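## Task

Check the lot number printed on the shelf edge directly under each foam block. Every foam block whose number shows up two or more times anywhere in the storeroom must end up lying on the desk, with nothing overhanging the desk edge. Every other foam block stays on the shelf it started on. The robot must not topple over or finish leaning.

## Robot and tools

ROBOT. A TidyBot++ mobile base, 0.54 m long, 0.50 m wide and 0.38 m tall, on four powered casters. It carries a single seven-joint arm with a two-finger gripper. The shoulder sits 0.12 m ahead of the base centre and 0.68 m above the floor. There are two cameras: base_camera, fixed on the base, and wrist_camera, which looks wherever the hand points. The arm begins folded with the hand pointing down. In that posture the hand reaches at most 0.08 m past the front of the base and the elbow rises to about 1.15 m.

FRAMES. All lengths are in metres. In the base frame the origin is on the floor below the base centre, x points forward, y to the left and z up. hand_pose uses this frame and gives the point midway between the finger pads. The hand's own z axis runs out along the fingers, and the fingers close along its y axis. The odometry frame is wherever the base frame was when the scene began. base_odometry only counts wheel turns, so wheel slip shows up as travel. Heading is in radians, positive to the left, from -3.142 to 3.142. base_tilt is in degrees, with forward and right lean positive.

move. This tool sends one action. The action is made of base, joints, target and speeds. The arguments cameras and blocking are not part of it. There is one arm, so each argument is a single object or list, not one per arm.
- base: relative offsets from where the base is when the command starts, along its own axes at that moment. translate_m is forward+, in m, range -2 to 2. strafe_m is left+, in m, range -2 to 2. rotate_rad is counter-clockwise+, in rad, range -6.3 to 6.3. A base move is cut off after 14 s (time_out).
- joints: absolute target angles in radians, given by name. joint_1_rad can take any angle; it turns the arm about the vertical, and positive is clockwise from above, the opposite of heading. joint_2_rad is the shoulder, ±2.249; 0 is upright and positive leans forward. joint_3_rad can take any angle. joint_4_rad is the elbow, ±2.579; with joint_3_rad at 3.14, negative bends the forearm forward. joint_5_rad can take any angle. joint_6_rad is the wrist, ±2.099. joint_7_rad can take any angle; with the hand pointing down, positive turns it counter-clockwise, and 1.57 makes the fingers open left and right. gripper_pos runs 0 (open) to 1 (closed); the pad gap is about 85×(1−gripper_pos) mm. For joints with unlimited range, the arm takes the shorter way round, so to turn further send steps of less than half a turn.
- target: an absolute hand pose as seven numbers [x, y, z, qw, qx, qy, qz], in metres in the base frame. With a target, joints may contain only gripper_pos. A hand pointing down reaches at most about 0.94 m high, and only close to the base. Poses low and close in front of the base, pointing forward, tend to miss and can drive the arm into the base. A pose out of reach makes the arm wander for up to 10 s, then hand_status reports time_out.
- speeds: lowers the top speed of this action only. translate_m and strafe_m take 0.05–0.5 m/s; give a combined drive's speed under just one of them. rotate_rad takes 0.1–1.57 rad/s.
- cameras: any of base_camera, wrist_camera or all. If left out, a move without an action returns every camera, and a move with an action returns none.
- blocking: true (the default) returns once everything is at rest. false returns after about 0.5 s while the motion continues.
Each action lasts at most 15 s.

OTHER TOOLS. wait(seconds 0–10, cameras) lets time pass without new commands. stop(cameras) brakes every running motion. zoom_image(camera, region [x0,y0,x1,y1] in pixels from the top-left corner, at most 504×504) enlarges part of the latest image; use it to read lot labels. read_manual(section "licences") only returns licence text. finished_scene(scene) ends the current scene, identified by its number, and cannot be undone.

RESULTS. The move line says done or gives the worst status. base_status, joint_status and hand_status report moving, done, off_target (came to rest short of the target and may still push), not_followed, contact_stop, time_out, torque_fault or limit_stop_at_motor_heat. "joint command not followed" with a cause, or "pose unreachable", means a check held back the arm targets, often because of a self-collision. hand_target is where the hand would be with every joint on target. motor_effort gives each motor's load as a percent of its maximum, with the peak in brackets. on_its_own lists things the robot did without being told. ARM HIT means a hard knock on the base or on the arm itself. Motor temperatures lists one value per joint; MOTOR HOT appears at 60 °C, and at 75 °C an OVER-TEMPERATURE FAULT lets the arm sag for 30–60 s. After a refused call, an unplanned stop or a torque fault, the later calls in the same reply are skipped.

CORRECTIONS. After a target, the hand rests within a few cm of the pose. To improve it, add (wanted − hand_pose) to the last target. After a joints move, add (wanted − read) to each joint's last command. A held load makes the arm sag; fix it the same way. Never command a loaded joint to the angle it currently reads. To hold the hand still, send hand_target again, not hand_pose.

AVOID. Do not drop objects or release them while they are moving, and do not slam, ram or shove hard. Avoid excess gripper force: twisting, yanking, swinging a load fast, or squeezing hard on an item that is still supported. The arm does not steer around furniture and keeps pushing whatever it meets. If it snags something higher than about 0.6 m while the base moves, or reaches far out or sideways, the robot can tip; pull the arm back or back the base away to recover. Watch motor heat when holding loads or keeping the arm stretched out. Before finishing, check with the cameras that every chosen item sits fully on the desk.

Each tool is called after "Call:" as name(argument=value, ...), one argument or row to a line, values as JSON.

## Session

Call:
move(
)

Scene clock: 0.00 s.
Motor temperatures (°C): [38 35 31 37 40 37 42]
base_odometry: x=+0.000 y=+0.000 heading=+0.000
base_tilt: forward=-0.4 right=+0.6
base_status: not commanded
joint_positions: joint_1_rad=-0.038 joint_2_rad=-0.374 joint_3_rad=+3.113 joint_4_rad=-2.523 joint_5_rad=-0.004 joint_6_rad=-0.911 joint_7_rad=+1.592 gripper_pos=+0.000
joint_status: not commanded
motor_effort: joint_1_rad=-1 joint_2_rad=-1 joint_3_rad=+1 joint_4_rad=+15 joint_5_rad=+1 joint_6_rad=+1 joint_7_rad=+0
hand_pose: x=+0.2532 y=+0.0103 z=+0.5912 quat_wxyz=(+0.003, +0.998, +0.042, +0.041) (m; base frame)
hand_target: x=+0.2524 y=+0.0102 z=+0.5907 quat_wxyz=(+0.003, +0.998, +0.042, +0.040) (m; base frame)
hand_status: not commanded
pictures: base_camera, wrist_camera
Images, in order (width x height): base_camera 644x364, wrist_camera 644x476.

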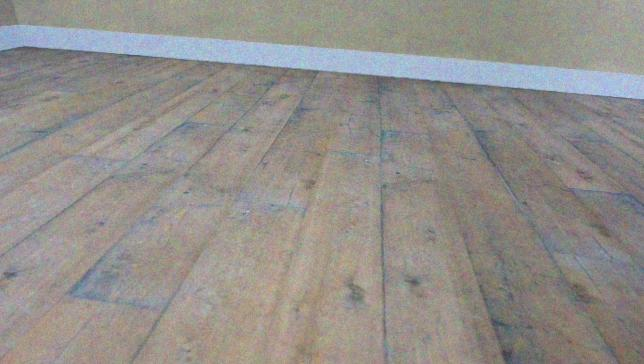

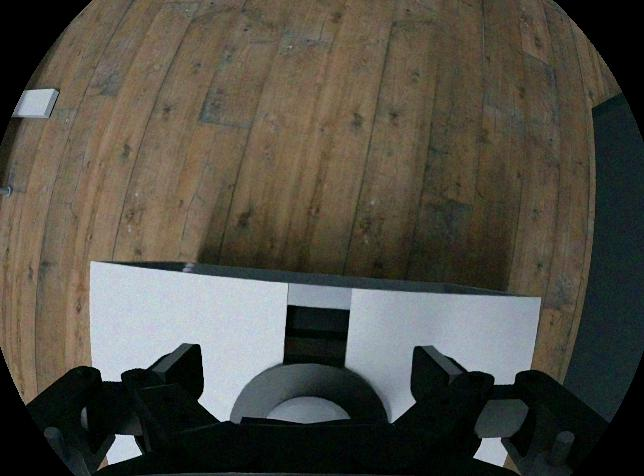

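Call:
move(
  joints={"joint_6_rad":0.4},
  cameras=["all"],
)

Call:
move(
  joints={"joint_1_rad":-0.9},
  cameras=["wrist_camera"],
)

Call:
move(
  joints={"joint_1_rad":0.8},
  cameras=["wrist_camera"],
)

Scene clock: 2.20 s.
move: done
base_odometry: x=+0.000 y=+0.000 heading=+0.000
base_tilt: forward=-0.3 right=+0.6
base_status: not commanded
joint_positions: joint_1_rad=-0.038 joint_2_rad=-0.374 joint_3_rad=+3.113 joint_4_rad=-2.522 joint_5_rad=-0.004 joint_6_rad=+0.345 joint_7_rad=+1.592 gripper_pos=+0.000
joint_status: all done
motor_effort: joint_1_rad=+0(1) joint_2_rad=-6(6) joint_3_rad=+1(1) joint_4_rad=+19(20) joint_5_rad=+1(1) joint_6_rad=+8(9) joint_7_rad=-1(1)
hand_pose: x=+0.5303 y=+0.0293 z=+0.8301 quat_wxyz=(-0.010, +0.783, +0.035, +0.620) (m; base frame)
hand_target: x=+0.5332 y=+0.0295 z=+0.8453 quat_wxyz=(-0.011, +0.767, +0.034, +0.641) (m; base frame)
hand_status: not commanded
pictures: base_camera, wrist_camera
Images, in order (width x height): base_camera 644x364, wrist_camera 644x476.

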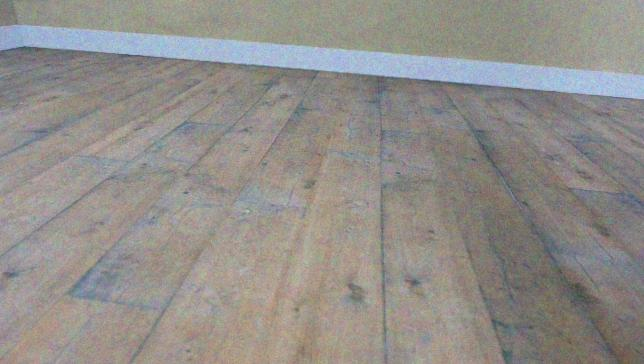

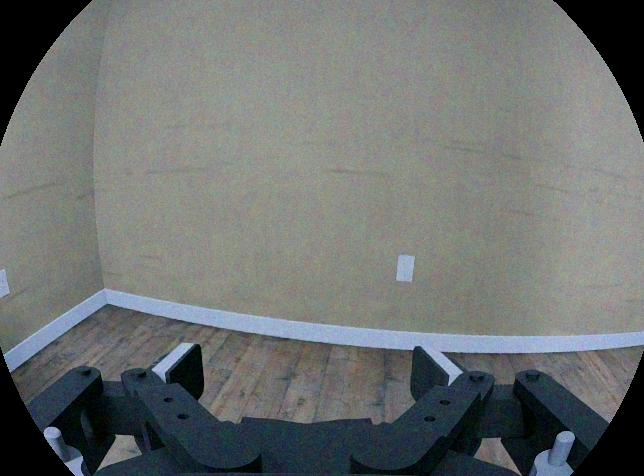

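Scene clock: 4.33 s.
move: done
base_odometry: x=+0.000 y=+0.000 heading=+0.000
base_tilt: forward=-0.3 right=+0.6
base_status: not commanded
joint_positions: joint_1_rad=-0.881 joint_2_rad=-0.374 joint_3_rad=+3.113 joint_4_rad=-2.522 joint_5_rad=-0.004 joint_6_rad=+0.345 joint_7_rad=+1.592 gripper_pos=+0.000
joint_status: all done
motor_effort: joint_1_rad=-1(2) joint_2_rad=-5(6) joint_3_rad=+1(1) joint_4_rad=+20(20) joint_5_rad=+1(1) joint_6_rad=+9(9) joint_7_rad=+0(1)
hand_pose: x=+0.3708 y=+0.3266 z=+0.8302 quat_wxyz=(-0.263, +0.701, +0.352, +0.562) (m; base frame)
hand_target: x=+0.3663 y=+0.3336 z=+0.8453 quat_wxyz=(-0.277, +0.683, +0.352, +0.577) (m; base frame)
hand_status: not commanded
pictures: wrist_camera
Images, in order (width x height): wrist_camera 644x476.

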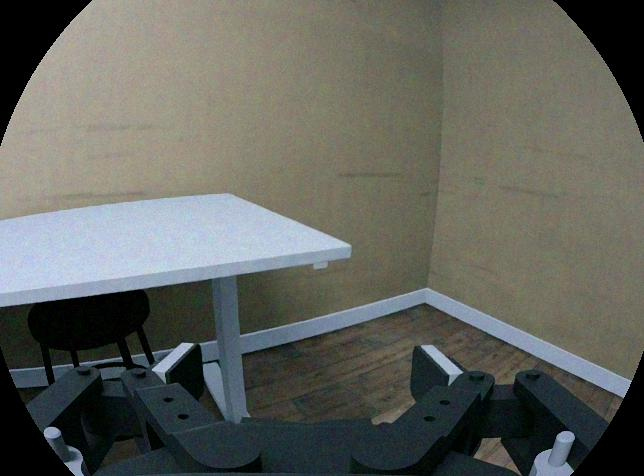

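Scene clock: 7.23 s.
move: done
base_odometry: x=+0.000 y=+0.000 heading=+0.000
base_tilt: forward=-0.3 right=+0.6
base_status: not commanded
joint_positions: joint_1_rad=+0.781 joint_2_rad=-0.374 joint_3_rad=+3.113 joint_4_rad=-2.522 joint_5_rad=-0.004 joint_6_rad=+0.345 joint_7_rad=+1.592 gripper_pos=+0.000
joint_status: all done
motor_effort: joint_1_rad=+0(2) joint_2_rad=-6(6) joint_3_rad=+1(1) joint_4_rad=+20(21) joint_5_rad=+1(1) joint_6_rad=+9(9) joint_7_rad=+0(1)
hand_pose: x=+0.4211 y=-0.2807 z=+0.8302 quat_wxyz=(+0.238, +0.732, -0.280, +0.573) (m; base frame)
hand_target: x=+0.4180 y=-0.2882 z=+0.8453 quat_wxyz=(+0.251, +0.715, -0.281, +0.589) (m; base frame)
hand_status: not commanded
pictures: wrist_camera
Images, in order (width x height): wrist_camera 644x476.

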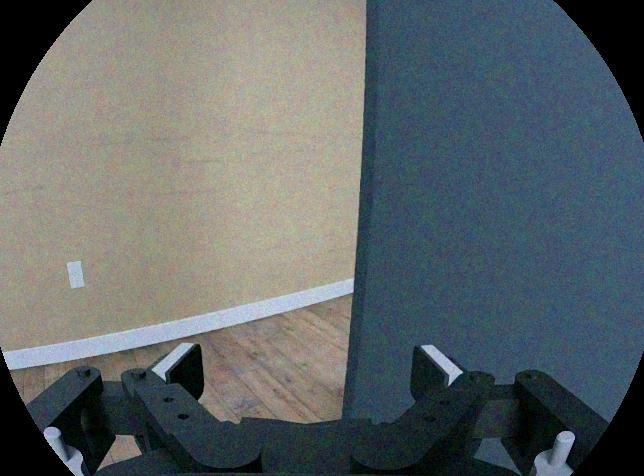

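Call:
move(
  joints={"joint_1_rad":-0.9},
)

Call:
move(
  joints={"joint_1_rad":-1.8},
  cameras=["wrist_camera"],
)

Call:
move(
  joints={"joint_1_rad":-2.8},
  cameras=["wrist_camera"],
)

Call:
move(
  joints={"joint_1_rad":-3.8},
  cameras=["wrist_camera"],
)

Scene clock: 10.33 s.
move: done
base_odometry: x=+0.000 y=+0.000 heading=+0.000
base_tilt: forward=-0.4 right=+0.6
base_status: not commanded
joint_positions: joint_1_rad=-0.881 joint_2_rad=-0.374 joint_3_rad=+3.113 joint_4_rad=-2.522 joint_5_rad=-0.004 joint_6_rad=+0.345 joint_7_rad=+1.592 gripper_pos=+0.000
joint_status: all done
motor_effort: joint_1_rad=-1(2) joint_2_rad=-6(7) joint_3_rad=+1(1) joint_4_rad=+19(20) joint_5_rad=+1(1) joint_6_rad=+9(9) joint_7_rad=+0(1)
hand_pose: x=+0.3708 y=+0.3266 z=+0.8302 quat_wxyz=(-0.263, +0.701, +0.352, +0.562) (m; base frame)
hand_target: x=+0.3663 y=+0.3336 z=+0.8453 quat_wxyz=(-0.277, +0.683, +0.352, +0.577) (m; base frame)
hand_status: not commanded
pictures: none

Scene clock: 12.50 s.
move: done
base_odometry: x=+0.000 y=+0.000 heading=+0.000
base_tilt: forward=-0.4 right=+0.6
base_status: not commanded
joint_positions: joint_1_rad=-1.781 joint_2_rad=-0.374 joint_3_rad=+3.113 joint_4_rad=-2.522 joint_5_rad=-0.004 joint_6_rad=+0.345 joint_7_rad=+1.592 gripper_pos=+0.000
joint_status: all done
motor_effort: joint_1_rad=-1(2) joint_2_rad=-6(7) joint_3_rad=+1(1) joint_4_rad=+19(20) joint_5_rad=+1(1) joint_6_rad=+8(9) joint_7_rad=+0(1)
hand_pose: x=+0.0196 y=+0.4002 z=+0.8302 quat_wxyz=(-0.481, +0.477, +0.622, +0.392) (m; base frame)
hand_target: x=+0.0114 y=+0.4011 z=+0.8453 quat_wxyz=(-0.501, +0.462, +0.613, +0.399) (m; base frame)
hand_status: not commanded
pictures: wrist_camera
Images, in order (width x height): wrist_camera 644x476.

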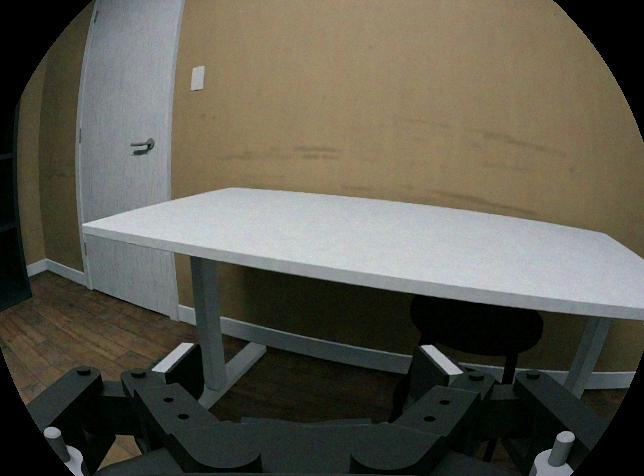

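Scene clock: 14.80 s.
move: done
base_odometry: x=+0.000 y=+0.000 heading=+0.000
base_tilt: forward=-0.4 right=+0.6
base_status: not commanded
joint_positions: joint_1_rad=-2.781 joint_2_rad=-0.374 joint_3_rad=+3.113 joint_4_rad=-2.522 joint_5_rad=-0.004 joint_6_rad=+0.345 joint_7_rad=+1.592 gripper_pos=+0.000
joint_status: all done
motor_effort: joint_1_rad=+0(2) joint_2_rad=-6(7) joint_3_rad=+1(1) joint_4_rad=+20(20) joint_5_rad=+1(1) joint_6_rad=+8(9) joint_7_rad=+0(1)
hand_pose: x=-0.2715 y=+0.1326 z=+0.8302 quat_wxyz=(-0.610, +0.121, +0.775, +0.113) (m; base frame)
hand_target: x=-0.2766 y=+0.1261 z=+0.8453 quat_wxyz=(-0.631, +0.111, +0.760, +0.110) (m; base frame)
hand_status: not commanded
pictures: wrist_camera
Images, in order (width x height): wrist_camera 644x476.

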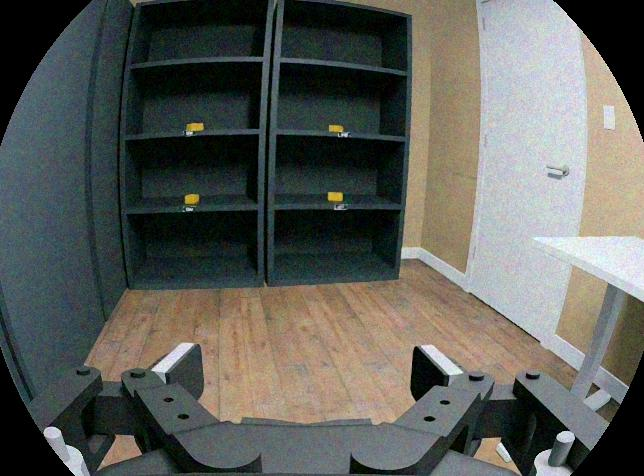

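Scene clock: 17.10 s.
move: done
base_odometry: x=+0.000 y=+0.000 heading=+0.000
base_tilt: forward=-0.4 right=+0.6
base_status: not commanded
joint_positions: joint_1_rad=-3.781 joint_2_rad=-0.374 joint_3_rad=+3.113 joint_4_rad=-2.522 joint_5_rad=-0.004 joint_6_rad=+0.345 joint_7_rad=+1.592 gripper_pos=+0.000
joint_status: all done
motor_effort: joint_1_rad=+0(2) joint_2_rad=-5(6) joint_3_rad=+1(1) joint_4_rad=+20(20) joint_5_rad=+1(1) joint_6_rad=+9(9) joint_7_rad=+0(1)
hand_pose: x=-0.2036 y=-0.2570 z=+0.8302 quat_wxyz=(-0.590, -0.265, +0.738, -0.194) (m; base frame)
hand_target: x=-0.2009 y=-0.2648 z=+0.8453 quat_wxyz=(-0.607, -0.267, +0.720, -0.206) (m; base frame)
hand_status: not commanded
pictures: wrist_camera
Images, in order (width x height): wrist_camera 644x476.

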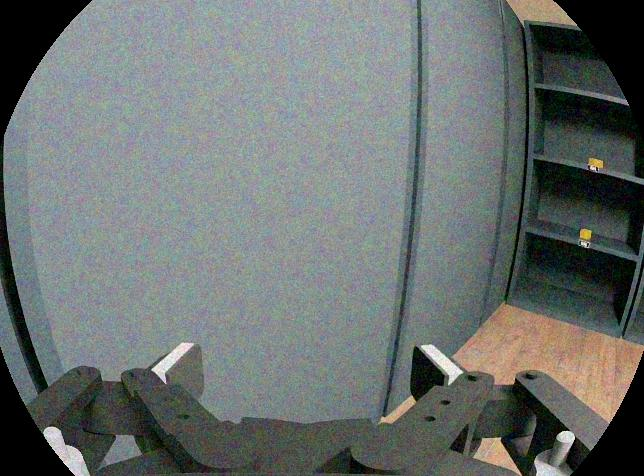

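Call:
move(
  joints={"joint_1_rad":-2.9},
  base={"strafe_m":0.2},
  cameras=["wrist_camera"],
)

Call:
zoom_image(
  camera="wrist_camera",
  region=[120, 100, 420, 240],
)

Scene clock: 19.53 s.
move: done
base_odometry: x=+0.000 y=+0.200 heading=+0.001
base_tilt: forward=-0.4 right=+0.6
base_status: done
joint_positions: joint_1_rad=-2.919 joint_2_rad=-0.374 joint_3_rad=+3.113 joint_4_rad=-2.522 joint_5_rad=-0.004 joint_6_rad=+0.346 joint_7_rad=+1.592 gripper_pos=+0.000
joint_status: all done
motor_effort: joint_1_rad=+0(2) joint_2_rad=-5(7) joint_3_rad=+1(2) joint_4_rad=+19(20) joint_5_rad=+1(1) joint_6_rad=+9(9) joint_7_rad=+0(1)
hand_pose: x=-0.2860 y=+0.0780 z=+0.8305 quat_wxyz=(-0.617, +0.067, +0.781, +0.071) (m; base frame)
hand_target: x=-0.2873 y=+0.0860 z=+0.8453 quat_wxyz=(-0.636, +0.073, +0.764, +0.079) (m; base frame)
hand_status: not commanded
pictures: wrist_camera
Images, in order (width x height): wrist_camera 644x476.

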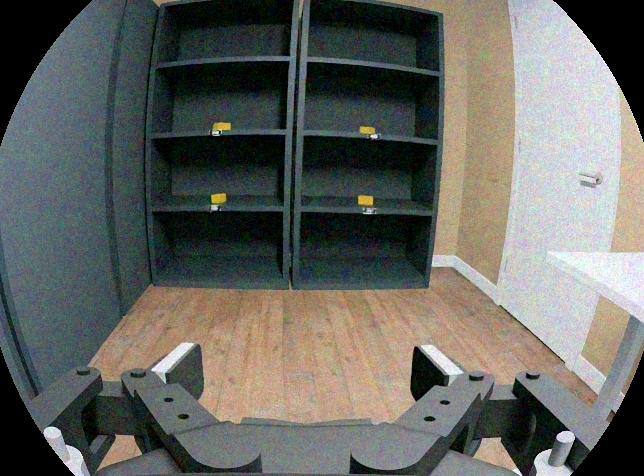

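Scaled by 1.680.

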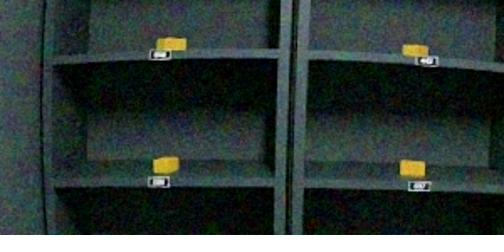

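Call:
move(
  joints={"joint_1_rad":0},
  base={"rotate_rad":3.12},
  speeds={"rotate_rad":1.3},
)

Call:
move(
  base={"translate_m":0.7},
  joints={"joint_1_rad":-0.038},
  cameras=["all"],
)

Call:
zoom_image(
  camera="wrist_camera",
  region=[120, 60, 320, 220],
)

Call:
zoom_image(
  camera="wrist_camera",
  region=[320, 60, 520, 220],
)

Scene clock: 23.70 s.
move: done
base_odometry: x=+0.000 y=+0.200 heading=+3.121
base_tilt: forward=-0.3 right=+0.6
base_status: done
joint_positions: joint_1_rad=-0.018 joint_2_rad=-0.374 joint_3_rad=+3.113 joint_4_rad=-2.522 joint_5_rad=-0.004 joint_6_rad=+0.346 joint_7_rad=+1.592 gripper_pos=+0.000
joint_status: all done
motor_effort: joint_1_rad=+0(2) joint_2_rad=-5(7) joint_3_rad=+1(1) joint_4_rad=+20(21) joint_5_rad=+1(1) joint_6_rad=+8(9) joint_7_rad=+0(1)
hand_pose: x=+0.5309 y=+0.0209 z=+0.8305 quat_wxyz=(-0.004, +0.783, +0.027, +0.621) (m; base frame)
hand_target: x=+0.5340 y=+0.0137 z=+0.8453 quat_wxyz=(+0.002, +0.768, +0.020, +0.641) (m; base frame)
hand_status: not commanded
pictures: none

Scene clock: 26.47 s.
move: done
base_odometry: x=-0.700 y=+0.215 heading=+3.122
base_tilt: forward=-0.3 right=+0.6
base_status: done
joint_positions: joint_1_rad=-0.032 joint_2_rad=-0.375 joint_3_rad=+3.113 joint_4_rad=-2.522 joint_5_rad=-0.004 joint_6_rad=+0.348 joint_7_rad=+1.592 gripper_pos=+0.000
joint_status: all done
motor_effort: joint_1_rad=-1(2) joint_2_rad=-7(8) joint_3_rad=+1(1) joint_4_rad=+20(21) joint_5_rad=+1(1) joint_6_rad=+9(10) joint_7_rad=+0(1)
hand_pose: x=+0.5306 y=+0.0268 z=+0.8313 quat_wxyz=(-0.008, +0.782, +0.032, +0.622) (m; base frame)
hand_target: x=+0.5332 y=+0.0294 z=+0.8453 quat_wxyz=(-0.011, +0.767, +0.034, +0.641) (m; base frame)
hand_status: not commanded
pictures: base_camera, wrist_camera
Images, in order (width x height): base_camera 644x364, wrist_camera 644x476.

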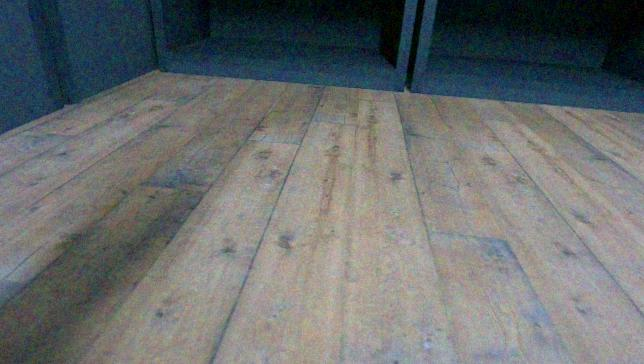

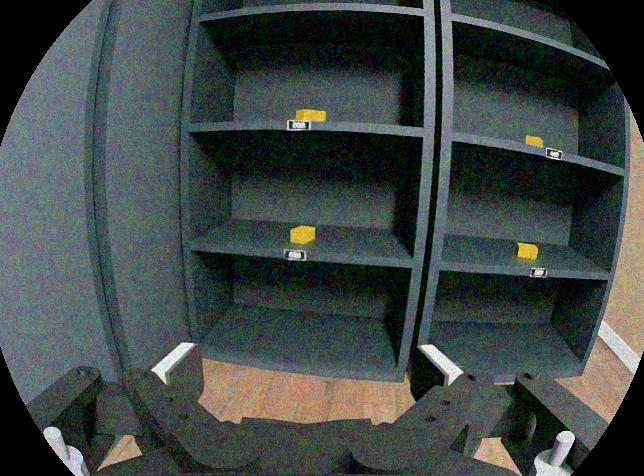

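Scaled by 2.520.

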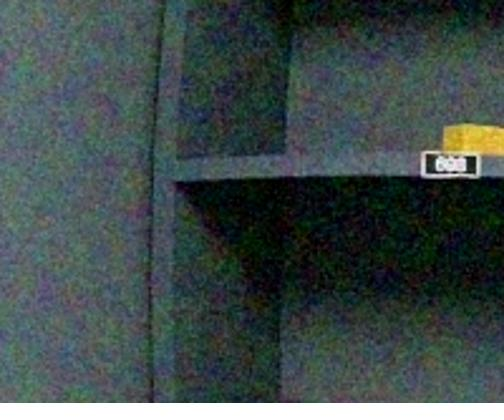

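Scaled by 2.520.

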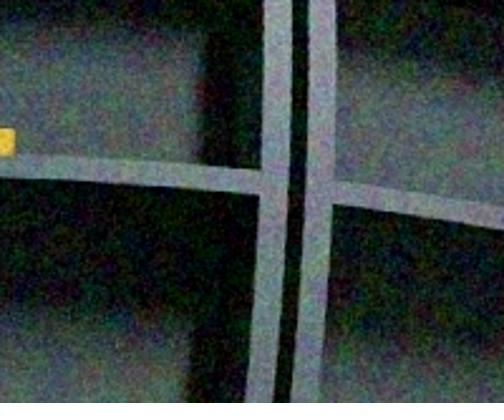

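Call:
move(
  base={"translate_m":0.25,"strafe_m":-0.2},
  cameras=["wrist_camera"],
)

Call:
zoom_image(
  camera="wrist_camera",
  region=[230, 80, 330, 160],
)

Call:
zoom_image(
  camera="wrist_camera",
  region=[210, 230, 310, 310],
)

Call:
zoom_image(
  camera="wrist_camera",
  region=[480, 90, 580, 170],
)

Call:
zoom_image(
  camera="wrist_camera",
  region=[460, 240, 560, 320],
)

Scene clock: 28.57 s.
move: done
base_odometry: x=-0.946 y=+0.420 heading=+3.123
base_tilt: forward=-0.3 right=+0.6
base_status: done
joint_positions: joint_1_rad=-0.032 joint_2_rad=-0.373 joint_3_rad=+3.113 joint_4_rad=-2.522 joint_5_rad=-0.004 joint_6_rad=+0.349 joint_7_rad=+1.592 gripper_pos=+0.000
joint_status: not commanded
motor_effort: joint_1_rad=+0(1) joint_2_rad=-6(9) joint_3_rad=+1(3) joint_4_rad=+19(21) joint_5_rad=+1(1) joint_6_rad=+9(9) joint_7_rad=+0(1)
hand_pose: x=+0.5309 y=+0.0267 z=+0.8309 quat_wxyz=(-0.008, +0.783, +0.032, +0.622) (m; base frame)
hand_target: x=+0.5332 y=+0.0294 z=+0.8453 quat_wxyz=(-0.011, +0.767, +0.034, +0.641) (m; base frame)
hand_status: not commanded
pictures: wrist_camera
Images, in order (width x height): wrist_camera 644x476.

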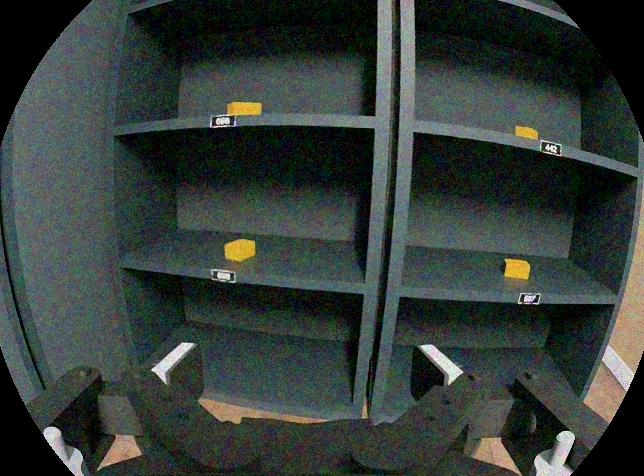

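Scaled by 5.040.

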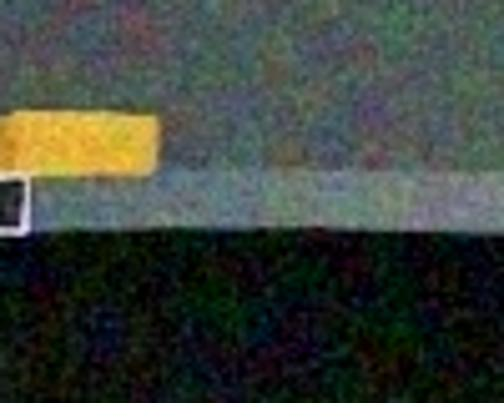

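Scaled by 5.040.

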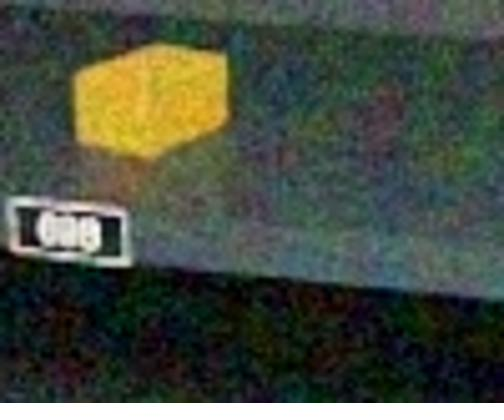

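Scaled by 5.040.

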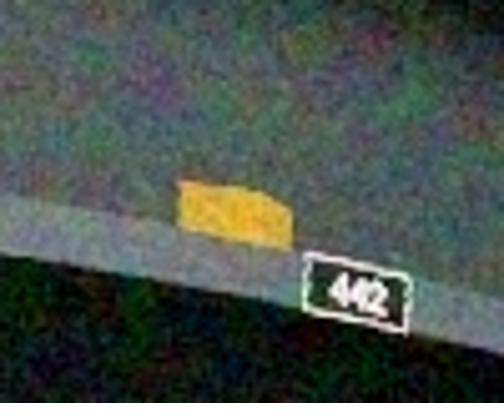

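Scaled by 5.040.

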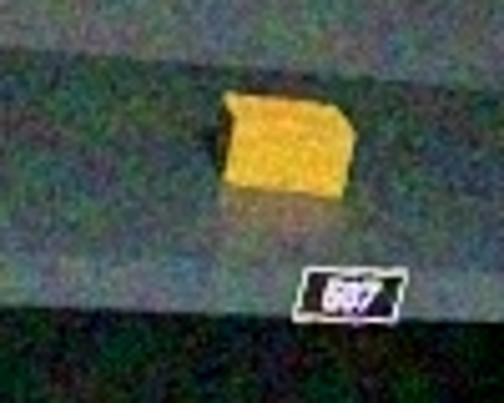

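Call:
move(
  base={"translate_m":0.15,"strafe_m":0.2},
  cameras=["wrist_camera"],
)

Call:
zoom_image(
  camera="wrist_camera",
  region=[260, 60, 360, 140],
)

Call:
zoom_image(
  camera="wrist_camera",
  region=[260, 240, 360, 320],
)

Call:
move(
  base={"strafe_m":-0.75},
  cameras=["wrist_camera"],
)

Call:
zoom_image(
  camera="wrist_camera",
  region=[260, 60, 360, 140],
)

Call:
zoom_image(
  camera="wrist_camera",
  region=[260, 240, 360, 320],
)

Scene clock: 30.63 s.
move: done
base_odometry: x=-1.100 y=+0.222 heading=+3.122
base_tilt: forward=-0.3 right=+0.6
base_status: done
joint_positions: joint_1_rad=-0.032 joint_2_rad=-0.373 joint_3_rad=+3.113 joint_4_rad=-2.522 joint_5_rad=-0.004 joint_6_rad=+0.350 joint_7_rad=+1.592 gripper_pos=+0.000
joint_status: not commanded
motor_effort: joint_1_rad=-1(1) joint_2_rad=-6(8) joint_3_rad=+1(2) joint_4_rad=+19(21) joint_5_rad=+1(1) joint_6_rad=+9(10) joint_7_rad=+0(1)
hand_pose: x=+0.5310 y=+0.0268 z=+0.8314 quat_wxyz=(-0.008, +0.782, +0.032, +0.622) (m; base frame)
hand_target: x=+0.5332 y=+0.0294 z=+0.8453 quat_wxyz=(-0.011, +0.767, +0.034, +0.641) (m; base frame)
hand_status: not commanded
pictures: wrist_camera
Images, in order (width x height): wrist_camera 644x476.

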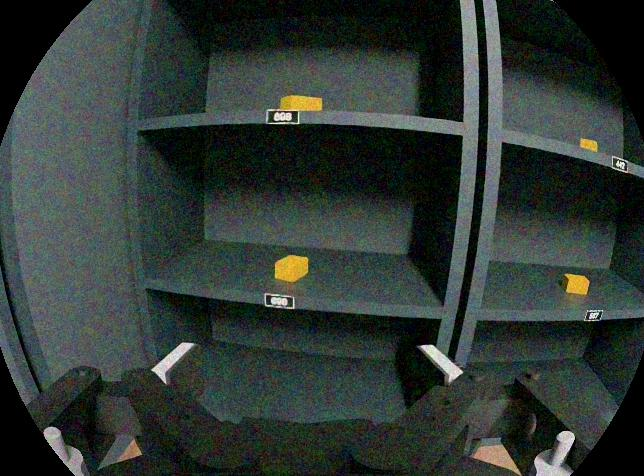

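Scaled by 5.040.

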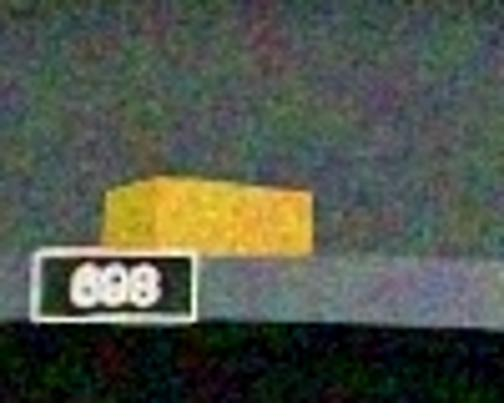

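Scaled by 5.040.

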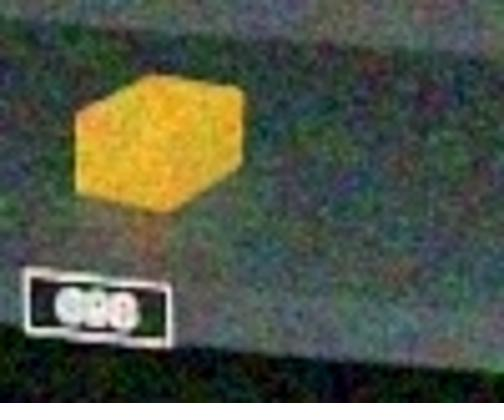

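Scene clock: 33.50 s.
move: done
base_odometry: x=-1.086 y=+0.972 heading=+3.123
base_tilt: forward=-0.4 right=+0.6
base_status: done
joint_positions: joint_1_rad=-0.032 joint_2_rad=-0.374 joint_3_rad=+3.113 joint_4_rad=-2.522 joint_5_rad=-0.004 joint_6_rad=+0.351 joint_7_rad=+1.592 gripper_pos=+0.000
joint_status: not commanded
motor_effort: joint_1_rad=+0(1) joint_2_rad=-6(9) joint_3_rad=+1(2) joint_4_rad=+19(20) joint_5_rad=+1(1) joint_6_rad=+8(9) joint_7_rad=+0(1)
hand_pose: x=+0.5310 y=+0.0268 z=+0.8318 quat_wxyz=(-0.008, +0.782, +0.032, +0.623) (m; base frame)
hand_target: x=+0.5332 y=+0.0294 z=+0.8453 quat_wxyz=(-0.011, +0.767, +0.034, +0.641) (m; base frame)
hand_status: not commanded
pictures: wrist_camera
Images, in order (width x height): wrist_camera 644x476.

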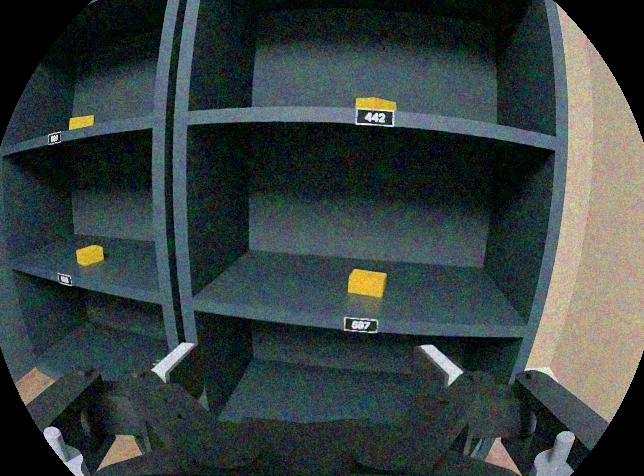

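Scaled by 5.040.

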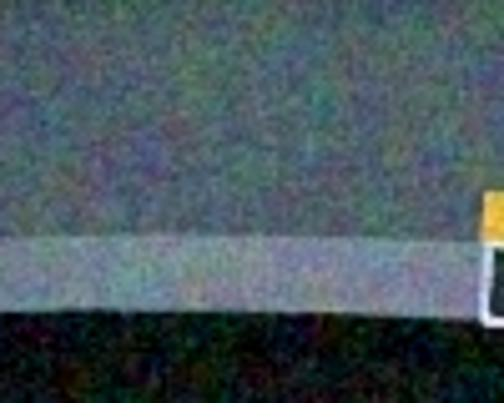

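Scaled by 5.040.

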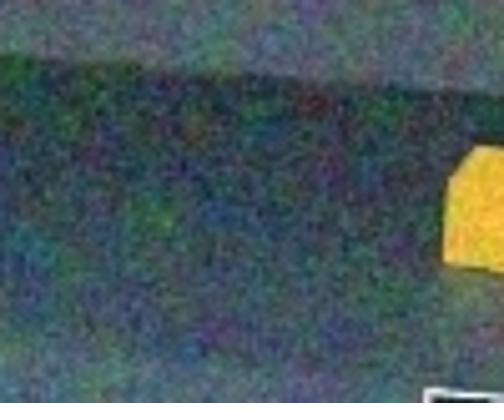

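Call:
zoom_image(
  camera="wrist_camera",
  region=[335, 310, 385, 340],
)

Call:
move(
  base={"translate_m":0.25,"strafe_m":0.75},
  cameras=["wrist_camera"],
)

Call:
zoom_image(
  camera="wrist_camera",
  region=[240, 50, 320, 120],
)

Call:
zoom_image(
  camera="wrist_camera",
  region=[230, 300, 330, 400],
)

Scaled by 10.080.

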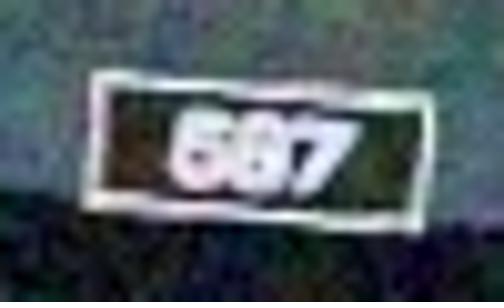

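Scene clock: 36.53 s.
move: done
base_odometry: x=-1.350 y=+0.227 heading=+3.122
base_tilt: forward=-0.3 right=+0.6
base_status: done
joint_positions: joint_1_rad=-0.032 joint_2_rad=-0.374 joint_3_rad=+3.113 joint_4_rad=-2.522 joint_5_rad=-0.004 joint_6_rad=+0.353 joint_7_rad=+1.592 gripper_pos=+0.000
joint_status: not commanded
motor_effort: joint_1_rad=-1(1) joint_2_rad=-5(7) joint_3_rad=+1(2) joint_4_rad=+19(21) joint_5_rad=+1(1) joint_6_rad=+8(9) joint_7_rad=+0(1)
hand_pose: x=+0.5310 y=+0.0268 z=+0.8327 quat_wxyz=(-0.008, +0.781, +0.032, +0.624) (m; base frame)
hand_target: x=+0.5332 y=+0.0294 z=+0.8453 quat_wxyz=(-0.011, +0.767, +0.034, +0.641) (m; base frame)
hand_status: not commanded
pictures: wrist_camera
Images, in order (width x height): wrist_camera 644x476.

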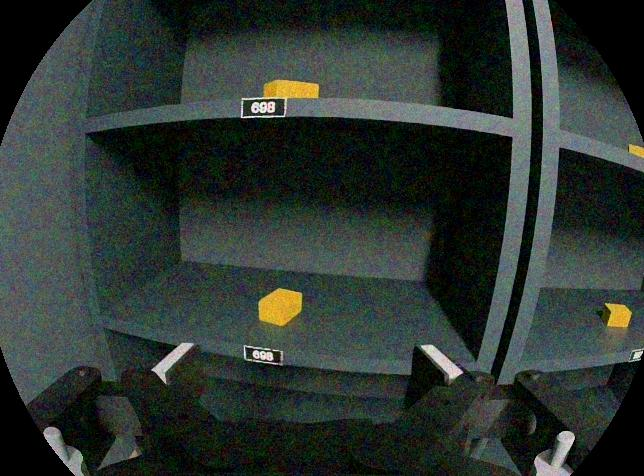

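Scaled by 6.300.

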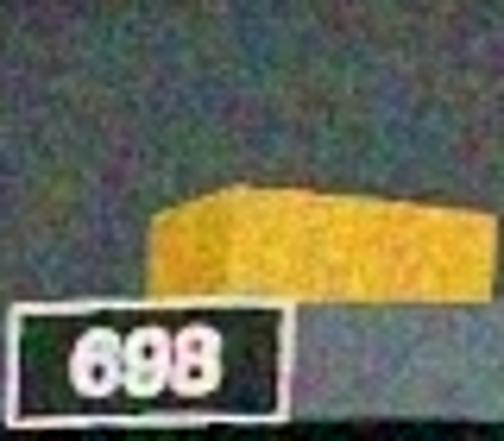

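Scaled by 5.040.

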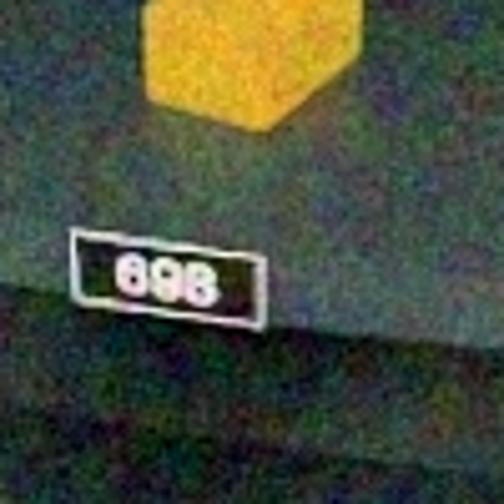

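Call:
move(
  target=[0.55, 0.03, 1.15, 0, 0.887, 0, 0.462],
  cameras=["wrist_camera"],
)

Scene clock: 40.67 s.
move: done
base_odometry: x=-1.350 y=+0.227 heading=+3.122
base_tilt: forward=-0.3 right=+0.6
base_status: not commanded
joint_positions: joint_1_rad=-0.034 joint_2_rad=-0.112 joint_3_rad=+3.077 joint_4_rad=-0.866 joint_5_rad=+0.038 joint_6_rad=-1.375 joint_7_rad=+1.515 gripper_pos=+0.000
joint_status: not commanded
motor_effort: joint_1_rad=-1(1) joint_2_rad=-12(14) joint_3_rad=+1(1) joint_4_rad=+17(23) joint_5_rad=+1(1) joint_6_rad=+7(9) joint_7_rad=+0(1)
hand_pose: x=+0.5487 y=+0.0355 z=+1.1642 quat_wxyz=(-0.016, +0.874, +0.014, +0.485) (m; base frame)
hand_target: x=+0.5500 y=+0.0300 z=+1.1500 quat_wxyz=(+0.000, +0.887, +0.000, +0.462) (m; base frame)
hand_status: done (0.015 m and 3.9 deg from the pose sent, 0.318 m and 22.5 deg at the start)
pictures: wrist_camera
Images, in order (width x height): wrist_camera 644x476.

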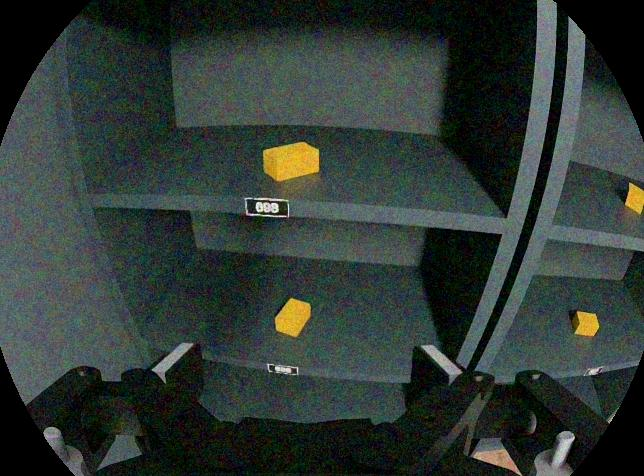

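Call:
move(
  target=[0.50, 0.132, 1.10, 0.25, 0.75, -0.433, 0.433],
  base={"strafe_m":0.1},
)

Call:
move(
  base={"translate_m":0.4},
  cameras=["all"],
)

Scene clock: 44.30 s.
move: off_target
base_odometry: x=-1.352 y=+0.127 heading=+3.122
base_tilt: forward=-0.3 right=+0.6
base_status: done
joint_positions: joint_1_rad=-1.134 joint_2_rad=+0.484 joint_3_rad=+3.807 joint_4_rad=-0.396 joint_5_rad=+0.844 joint_6_rad=-2.042 joint_7_rad=+0.631 gripper_pos=+0.000
joint_status: not commanded
motor_effort: joint_1_rad=-1(2) joint_2_rad=-27(28) joint_3_rad=+4(4) joint_4_rad=+12(17) joint_5_rad=+6(7) joint_6_rad=+4(8) joint_7_rad=+0(1)
hand_pose: x=+0.5261 y=+0.1367 z=+1.1016 quat_wxyz=(+0.224, +0.781, -0.385, +0.437) (m; base frame)
hand_target: x=+0.5094 y=+0.1341 z=+1.1054 quat_wxyz=(+0.243, +0.749, -0.424, +0.447) (m; base frame)
hand_status: off_target (0.027 m and 7.2 deg from the pose sent, 0.126 m and 62.4 deg at the start; a joint's target at an end of its range on 63 of 63 steps)
pictures: none

Scene clock: 46.47 s.
move: done
base_odometry: x=-1.752 y=+0.135 heading=+3.123
base_tilt: forward=-0.3 right=+0.6
base_status: done
joint_positions: joint_1_rad=-1.138 joint_2_rad=+0.490 joint_3_rad=+3.809 joint_4_rad=-0.393 joint_5_rad=+0.847 joint_6_rad=-2.046 joint_7_rad=+0.629 gripper_pos=+0.000
joint_status: not commanded
motor_effort: joint_1_rad=+0(3) joint_2_rad=-27(29) joint_3_rad=+4(4) joint_4_rad=+12(13) joint_5_rad=+6(7) joint_6_rad=+4(5) joint_7_rad=+0(1)
hand_pose: x=+0.5250 y=+0.1393 z=+1.1006 quat_wxyz=(+0.226, +0.780, -0.386, +0.438) (m; base frame)
hand_target: x=+0.5094 y=+0.1341 z=+1.1054 quat_wxyz=(+0.243, +0.749, -0.424, +0.447) (m; base frame)
hand_status: not commanded
pictures: base_camera, wrist_camera
Images, in order (width x height): base_camera 644x364, wrist_camera 644x476.

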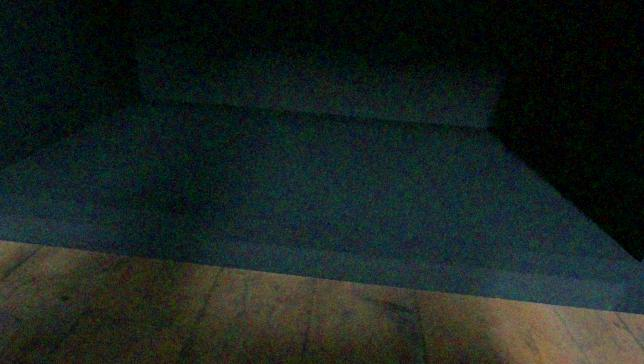

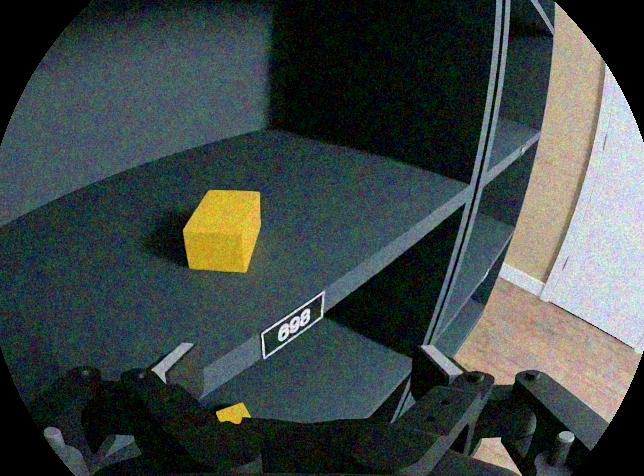

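Call:
move(
  base={"translate_m":0.12},
)

Call:
move(
  target=[0.58, 0.062, 1.06, 0.226, 0.780, -0.386, 0.438],
  cameras=["wrist_camera"],
)

Scene clock: 48.43 s.
move: done
base_odometry: x=-1.872 y=+0.137 heading=+3.124
base_tilt: forward=-0.3 right=+0.6
base_status: done
joint_positions: joint_1_rad=-1.141 joint_2_rad=+0.493 joint_3_rad=+3.809 joint_4_rad=-0.392 joint_5_rad=+0.847 joint_6_rad=-2.048 joint_7_rad=+0.629 gripper_pos=+0.000
joint_status: not commanded
motor_effort: joint_1_rad=+0(3) joint_2_rad=-27(29) joint_3_rad=+4(4) joint_4_rad=+12(13) joint_5_rad=+6(7) joint_6_rad=+4(6) joint_7_rad=+0(1)
hand_pose: x=+0.5246 y=+0.1412 z=+1.0999 quat_wxyz=(+0.227, +0.780, -0.385, +0.438) (m; base frame)
hand_target: x=+0.5094 y=+0.1341 z=+1.1054 quat_wxyz=(+0.243, +0.749, -0.424, +0.447) (m; base frame)
hand_status: not commanded
pictures: none

Scene clock: 50.03 s.
move: done
base_odometry: x=-1.872 y=+0.137 heading=+3.124
base_tilt: forward=-0.3 right=+0.6
base_status: not commanded
joint_positions: joint_1_rad=-0.913 joint_2_rad=+0.311 joint_3_rad=+3.438 joint_4_rad=-0.788 joint_5_rad=+0.930 joint_6_rad=-1.881 joint_7_rad=+0.446 gripper_pos=+0.000
joint_status: not commanded
motor_effort: joint_1_rad=+0(2) joint_2_rad=-24(28) joint_3_rad=+2(4) joint_4_rad=+15(15) joint_5_rad=+7(8) joint_6_rad=+3(5) joint_7_rad=+0(1)
hand_pose: x=+0.5654 y=+0.0728 z=+1.0477 quat_wxyz=(+0.224, +0.803, -0.378, +0.403) (m; base frame)
hand_target: x=+0.5800 y=+0.0620 z=+1.0600 quat_wxyz=(+0.226, +0.780, -0.386, +0.438) (m; base frame)
hand_status: done (0.022 m and 4.9 deg from the pose sent, 0.105 m and 0.2 deg at the start)
pictures: wrist_camera
Images, in order (width x height): wrist_camera 644x476.

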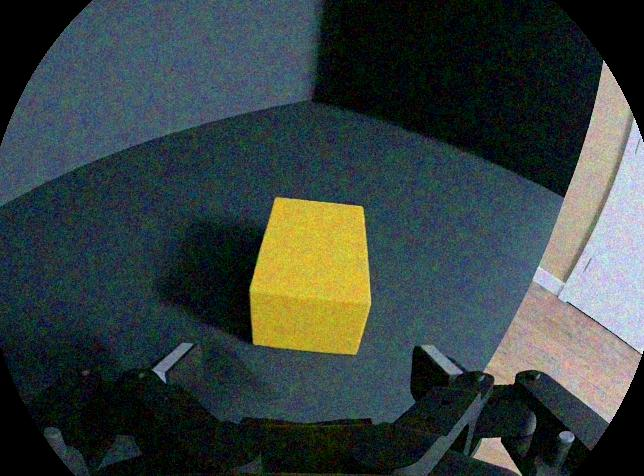

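Call:
move(
  target=[0.638, -0.002, 1.040, 0.226, 0.780, -0.386, 0.438],
  cameras=["wrist_camera"],
)

Scene clock: 51.33 s.
move: done
base_odometry: x=-1.872 y=+0.137 heading=+3.124
base_tilt: forward=-0.3 right=+0.6
base_status: not commanded
joint_positions: joint_1_rad=-0.717 joint_2_rad=+0.311 joint_3_rad=+3.439 joint_4_rad=-0.860 joint_5_rad=+0.930 joint_6_rad=-1.679 joint_7_rad=+0.445 gripper_pos=+0.000
joint_status: not commanded
motor_effort: joint_1_rad=-1(2) joint_2_rad=-26(26) joint_3_rad=+3(3) joint_4_rad=+16(17) joint_5_rad=+8(8) joint_6_rad=+3(4) joint_7_rad=+0(1)
hand_pose: x=+0.6250 y=-0.0024 z=+1.0465 quat_wxyz=(+0.237, +0.775, -0.396, +0.432) (m; base frame)
hand_target: x=+0.6380 y=-0.0020 z=+1.0400 quat_wxyz=(+0.226, +0.780, -0.386, +0.438) (m; base frame)
hand_status: done (0.015 m and 2.0 deg from the pose sent, 0.105 m and 4.9 deg at the start)
pictures: wrist_camera
Images, in order (width x height): wrist_camera 644x476.

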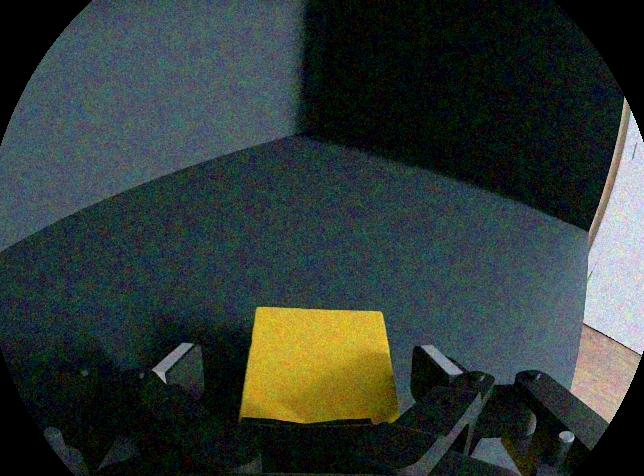

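Call:
move(
  target=[0.638, -0.004, 1.02, 0.226, 0.780, -0.386, 0.438],
)

Call:
move(
  joints={"gripper_pos":0.7},
  cameras=["wrist_camera"],
)

Scene clock: 52.40 s.
move: done
base_odometry: x=-1.872 y=+0.137 heading=+3.124
base_tilt: forward=-0.3 right=+0.6
base_status: not commanded
joint_positions: joint_1_rad=-0.702 joint_2_rad=+0.289 joint_3_rad=+3.407 joint_4_rad=-0.957 joint_5_rad=+0.930 joint_6_rad=-1.643 joint_7_rad=+0.408 gripper_pos=+0.000
joint_status: not commanded
motor_effort: joint_1_rad=-1(1) joint_2_rad=-26(26) joint_3_rad=+2(3) joint_4_rad=+16(18) joint_5_rad=+8(8) joint_6_rad=+3(4) joint_7_rad=+0(1)
hand_pose: x=+0.6260 y=-0.0040 z=+1.0235 quat_wxyz=(+0.241, +0.784, -0.386, +0.424) (m; base frame)
hand_target: x=+0.6380 y=-0.0040 z=+1.0200 quat_wxyz=(+0.226, +0.780, -0.386, +0.438) (m; base frame)
hand_status: done (0.012 m and 2.4 deg from the pose sent, 0.030 m and 2.0 deg at the start)
pictures: none

Scene clock: 53.33 s.
move: off_target
base_odometry: x=-1.872 y=+0.137 heading=+3.124
base_tilt: forward=-0.3 right=+0.6
base_status: not commanded
joint_positions: joint_1_rad=-0.700 joint_2_rad=+0.284 joint_3_rad=+3.407 joint_4_rad=-0.960 joint_5_rad=+0.930 joint_6_rad=-1.639 joint_7_rad=+0.408 gripper_pos=+0.386
joint_status: gripper_pos off_target (ended at +0.386, target +0.700)
motor_effort: joint_1_rad=+0(2) joint_2_rad=-25(26) joint_3_rad=+2(3) joint_4_rad=+17(17) joint_5_rad=+8(8) joint_6_rad=+3(4) joint_7_rad=+0(1)
hand_pose: x=+0.6256 y=-0.0054 z=+1.0244 quat_wxyz=(+0.239, +0.783, -0.386, +0.425) (m; base frame)
hand_target: x=+0.6380 y=-0.0040 z=+1.0200 quat_wxyz=(+0.226, +0.780, -0.386, +0.438) (m; base frame)
hand_status: not commanded
pictures: wrist_camera
Images, in order (width x height): wrist_camera 644x476.

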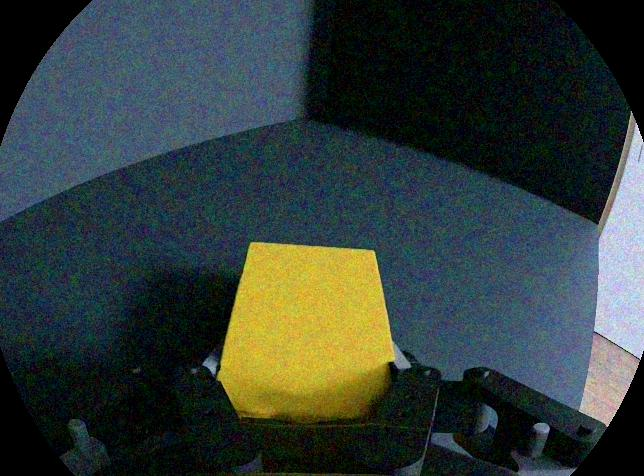

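Call:
move(
  target=[0.630, 0.01, 1.11, 0.226, 0.780, -0.386, 0.438],
)

Call:
move(
  base={"translate_m":-0.65},
)

Call:
move(
  target=[0.5, 0.0, 1.02, 0, 0.92, 0, 0.38],
  cameras=["wrist_camera"],
)

Call:
move(
  base={"rotate_rad":-1.55},
  cameras=["wrist_camera"],
)

Scene clock: 55.70 s.
move: done
base_odometry: x=-1.872 y=+0.137 heading=+3.124
base_tilt: forward=-0.3 right=+0.6
base_status: not commanded
joint_positions: joint_1_rad=-0.705 joint_2_rad=+0.428 joint_3_rad=+3.677 joint_4_rad=-0.418 joint_5_rad=+0.798 joint_6_rad=-1.752 joint_7_rad=+0.710 gripper_pos=+0.386
joint_status: not commanded
motor_effort: joint_1_rad=+0(1) joint_2_rad=-27(28) joint_3_rad=+3(4) joint_4_rad=+13(18) joint_5_rad=+7(9) joint_6_rad=+6(6) joint_7_rad=+0(1)
hand_pose: x=+0.6269 y=-0.0172 z=+1.1370 quat_wxyz=(+0.228, +0.747, -0.410, +0.471) (m; base frame)
hand_target: x=+0.6300 y=+0.0100 z=+1.1100 quat_wxyz=(+0.226, +0.780, -0.386, +0.438) (m; base frame)
hand_status: done (0.038 m and 6.0 deg from the pose sent, 0.087 m and 2.2 deg at the start)
pictures: none

Scene clock: 58.60 s.
move: done
base_odometry: x=-1.222 y=+0.125 heading=+3.125
base_tilt: forward=-0.3 right=+0.6
base_status: done
joint_positions: joint_1_rad=-0.711 joint_2_rad=+0.444 joint_3_rad=+3.679 joint_4_rad=-0.413 joint_5_rad=+0.793 joint_6_rad=-1.759 joint_7_rad=+0.713 gripper_pos=+0.386
joint_status: not commanded
motor_effort: joint_1_rad=-1(3) joint_2_rad=-27(31) joint_3_rad=+4(4) joint_4_rad=+14(15) joint_5_rad=+7(8) joint_6_rad=+6(7) joint_7_rad=+0(1)
hand_pose: x=+0.6311 y=-0.0093 z=+1.1302 quat_wxyz=(+0.232, +0.751, -0.405, +0.467) (m; base frame)
hand_target: x=+0.6300 y=+0.0100 z=+1.1100 quat_wxyz=(+0.226, +0.780, -0.386, +0.438) (m; base frame)
hand_status: not commanded
pictures: none

Scene clock: 61.13 s.
move: done
base_odometry: x=-1.222 y=+0.125 heading=+3.125
base_tilt: forward=-0.4 right=+0.6
base_status: not commanded
joint_positions: joint_1_rad=-0.031 joint_2_rad=-0.261 joint_3_rad=+3.168 joint_4_rad=-1.303 joint_5_rad=+0.075 joint_6_rad=-1.354 joint_7_rad=+1.526 gripper_pos=+0.386
joint_status: not commanded
motor_effort: joint_1_rad=+0(2) joint_2_rad=-9(29) joint_3_rad=+0(4) joint_4_rad=+19(19) joint_5_rad=+1(7) joint_6_rad=+6(7) joint_7_rad=+0(1)
hand_pose: x=+0.4928 y=-0.0216 z=+1.0187 quat_wxyz=(+0.025, +0.931, -0.025, +0.365) (m; base frame)
hand_target: x=+0.5000 y=+0.0000 z=+1.0200 quat_wxyz=(+0.000, +0.924, +0.000, +0.382) (m; base frame)
hand_status: done (0.023 m and 4.6 deg from the pose sent, 0.172 m and 58.5 deg at the start)
pictures: wrist_camera
Images, in order (width x height): wrist_camera 644x476.

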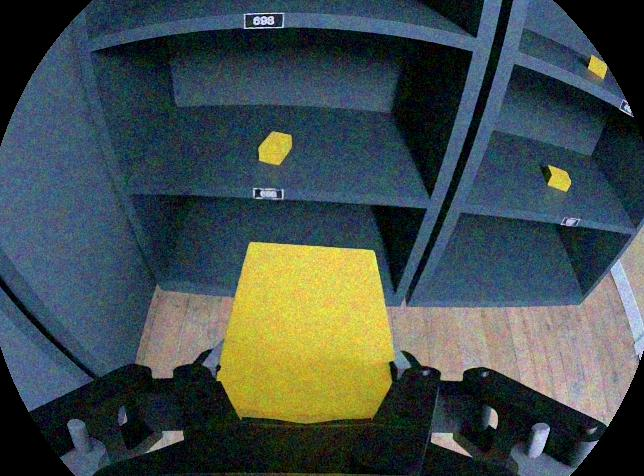

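Scene clock: 63.40 s.
move: done
base_odometry: x=-1.222 y=+0.125 heading=+1.576
base_tilt: forward=-0.3 right=+0.6
base_status: done
joint_positions: joint_1_rad=-0.024 joint_2_rad=-0.261 joint_3_rad=+3.162 joint_4_rad=-1.304 joint_5_rad=+0.068 joint_6_rad=-1.348 joint_7_rad=+1.528 gripper_pos=+0.386
joint_status: not commanded
motor_effort: joint_1_rad=-1(2) joint_2_rad=-9(11) joint_3_rad=+0(2) joint_4_rad=+19(20) joint_5_rad=+1(2) joint_6_rad=+6(7) joint_7_rad=+0(1)
hand_pose: x=+0.4941 y=-0.0192 z=+1.0196 quat_wxyz=(+0.022, +0.930, -0.024, +0.367) (m; base frame)
hand_target: x=+0.5000 y=+0.0000 z=+1.0200 quat_wxyz=(+0.000, +0.924, +0.000, +0.382) (m; base frame)
hand_status: not commanded
pictures: wrist_camera
Images, in order (width x height): wrist_camera 644x476.

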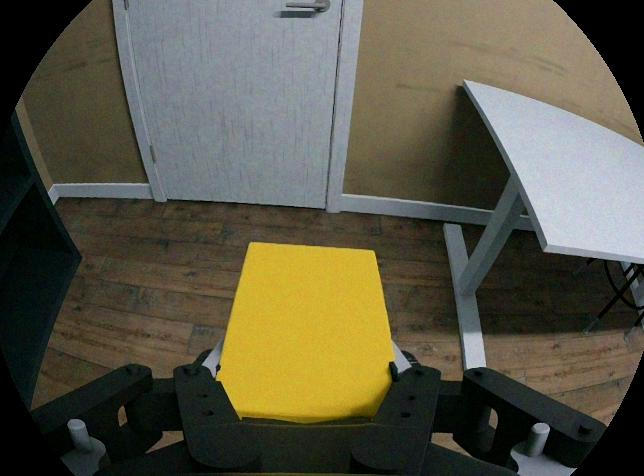

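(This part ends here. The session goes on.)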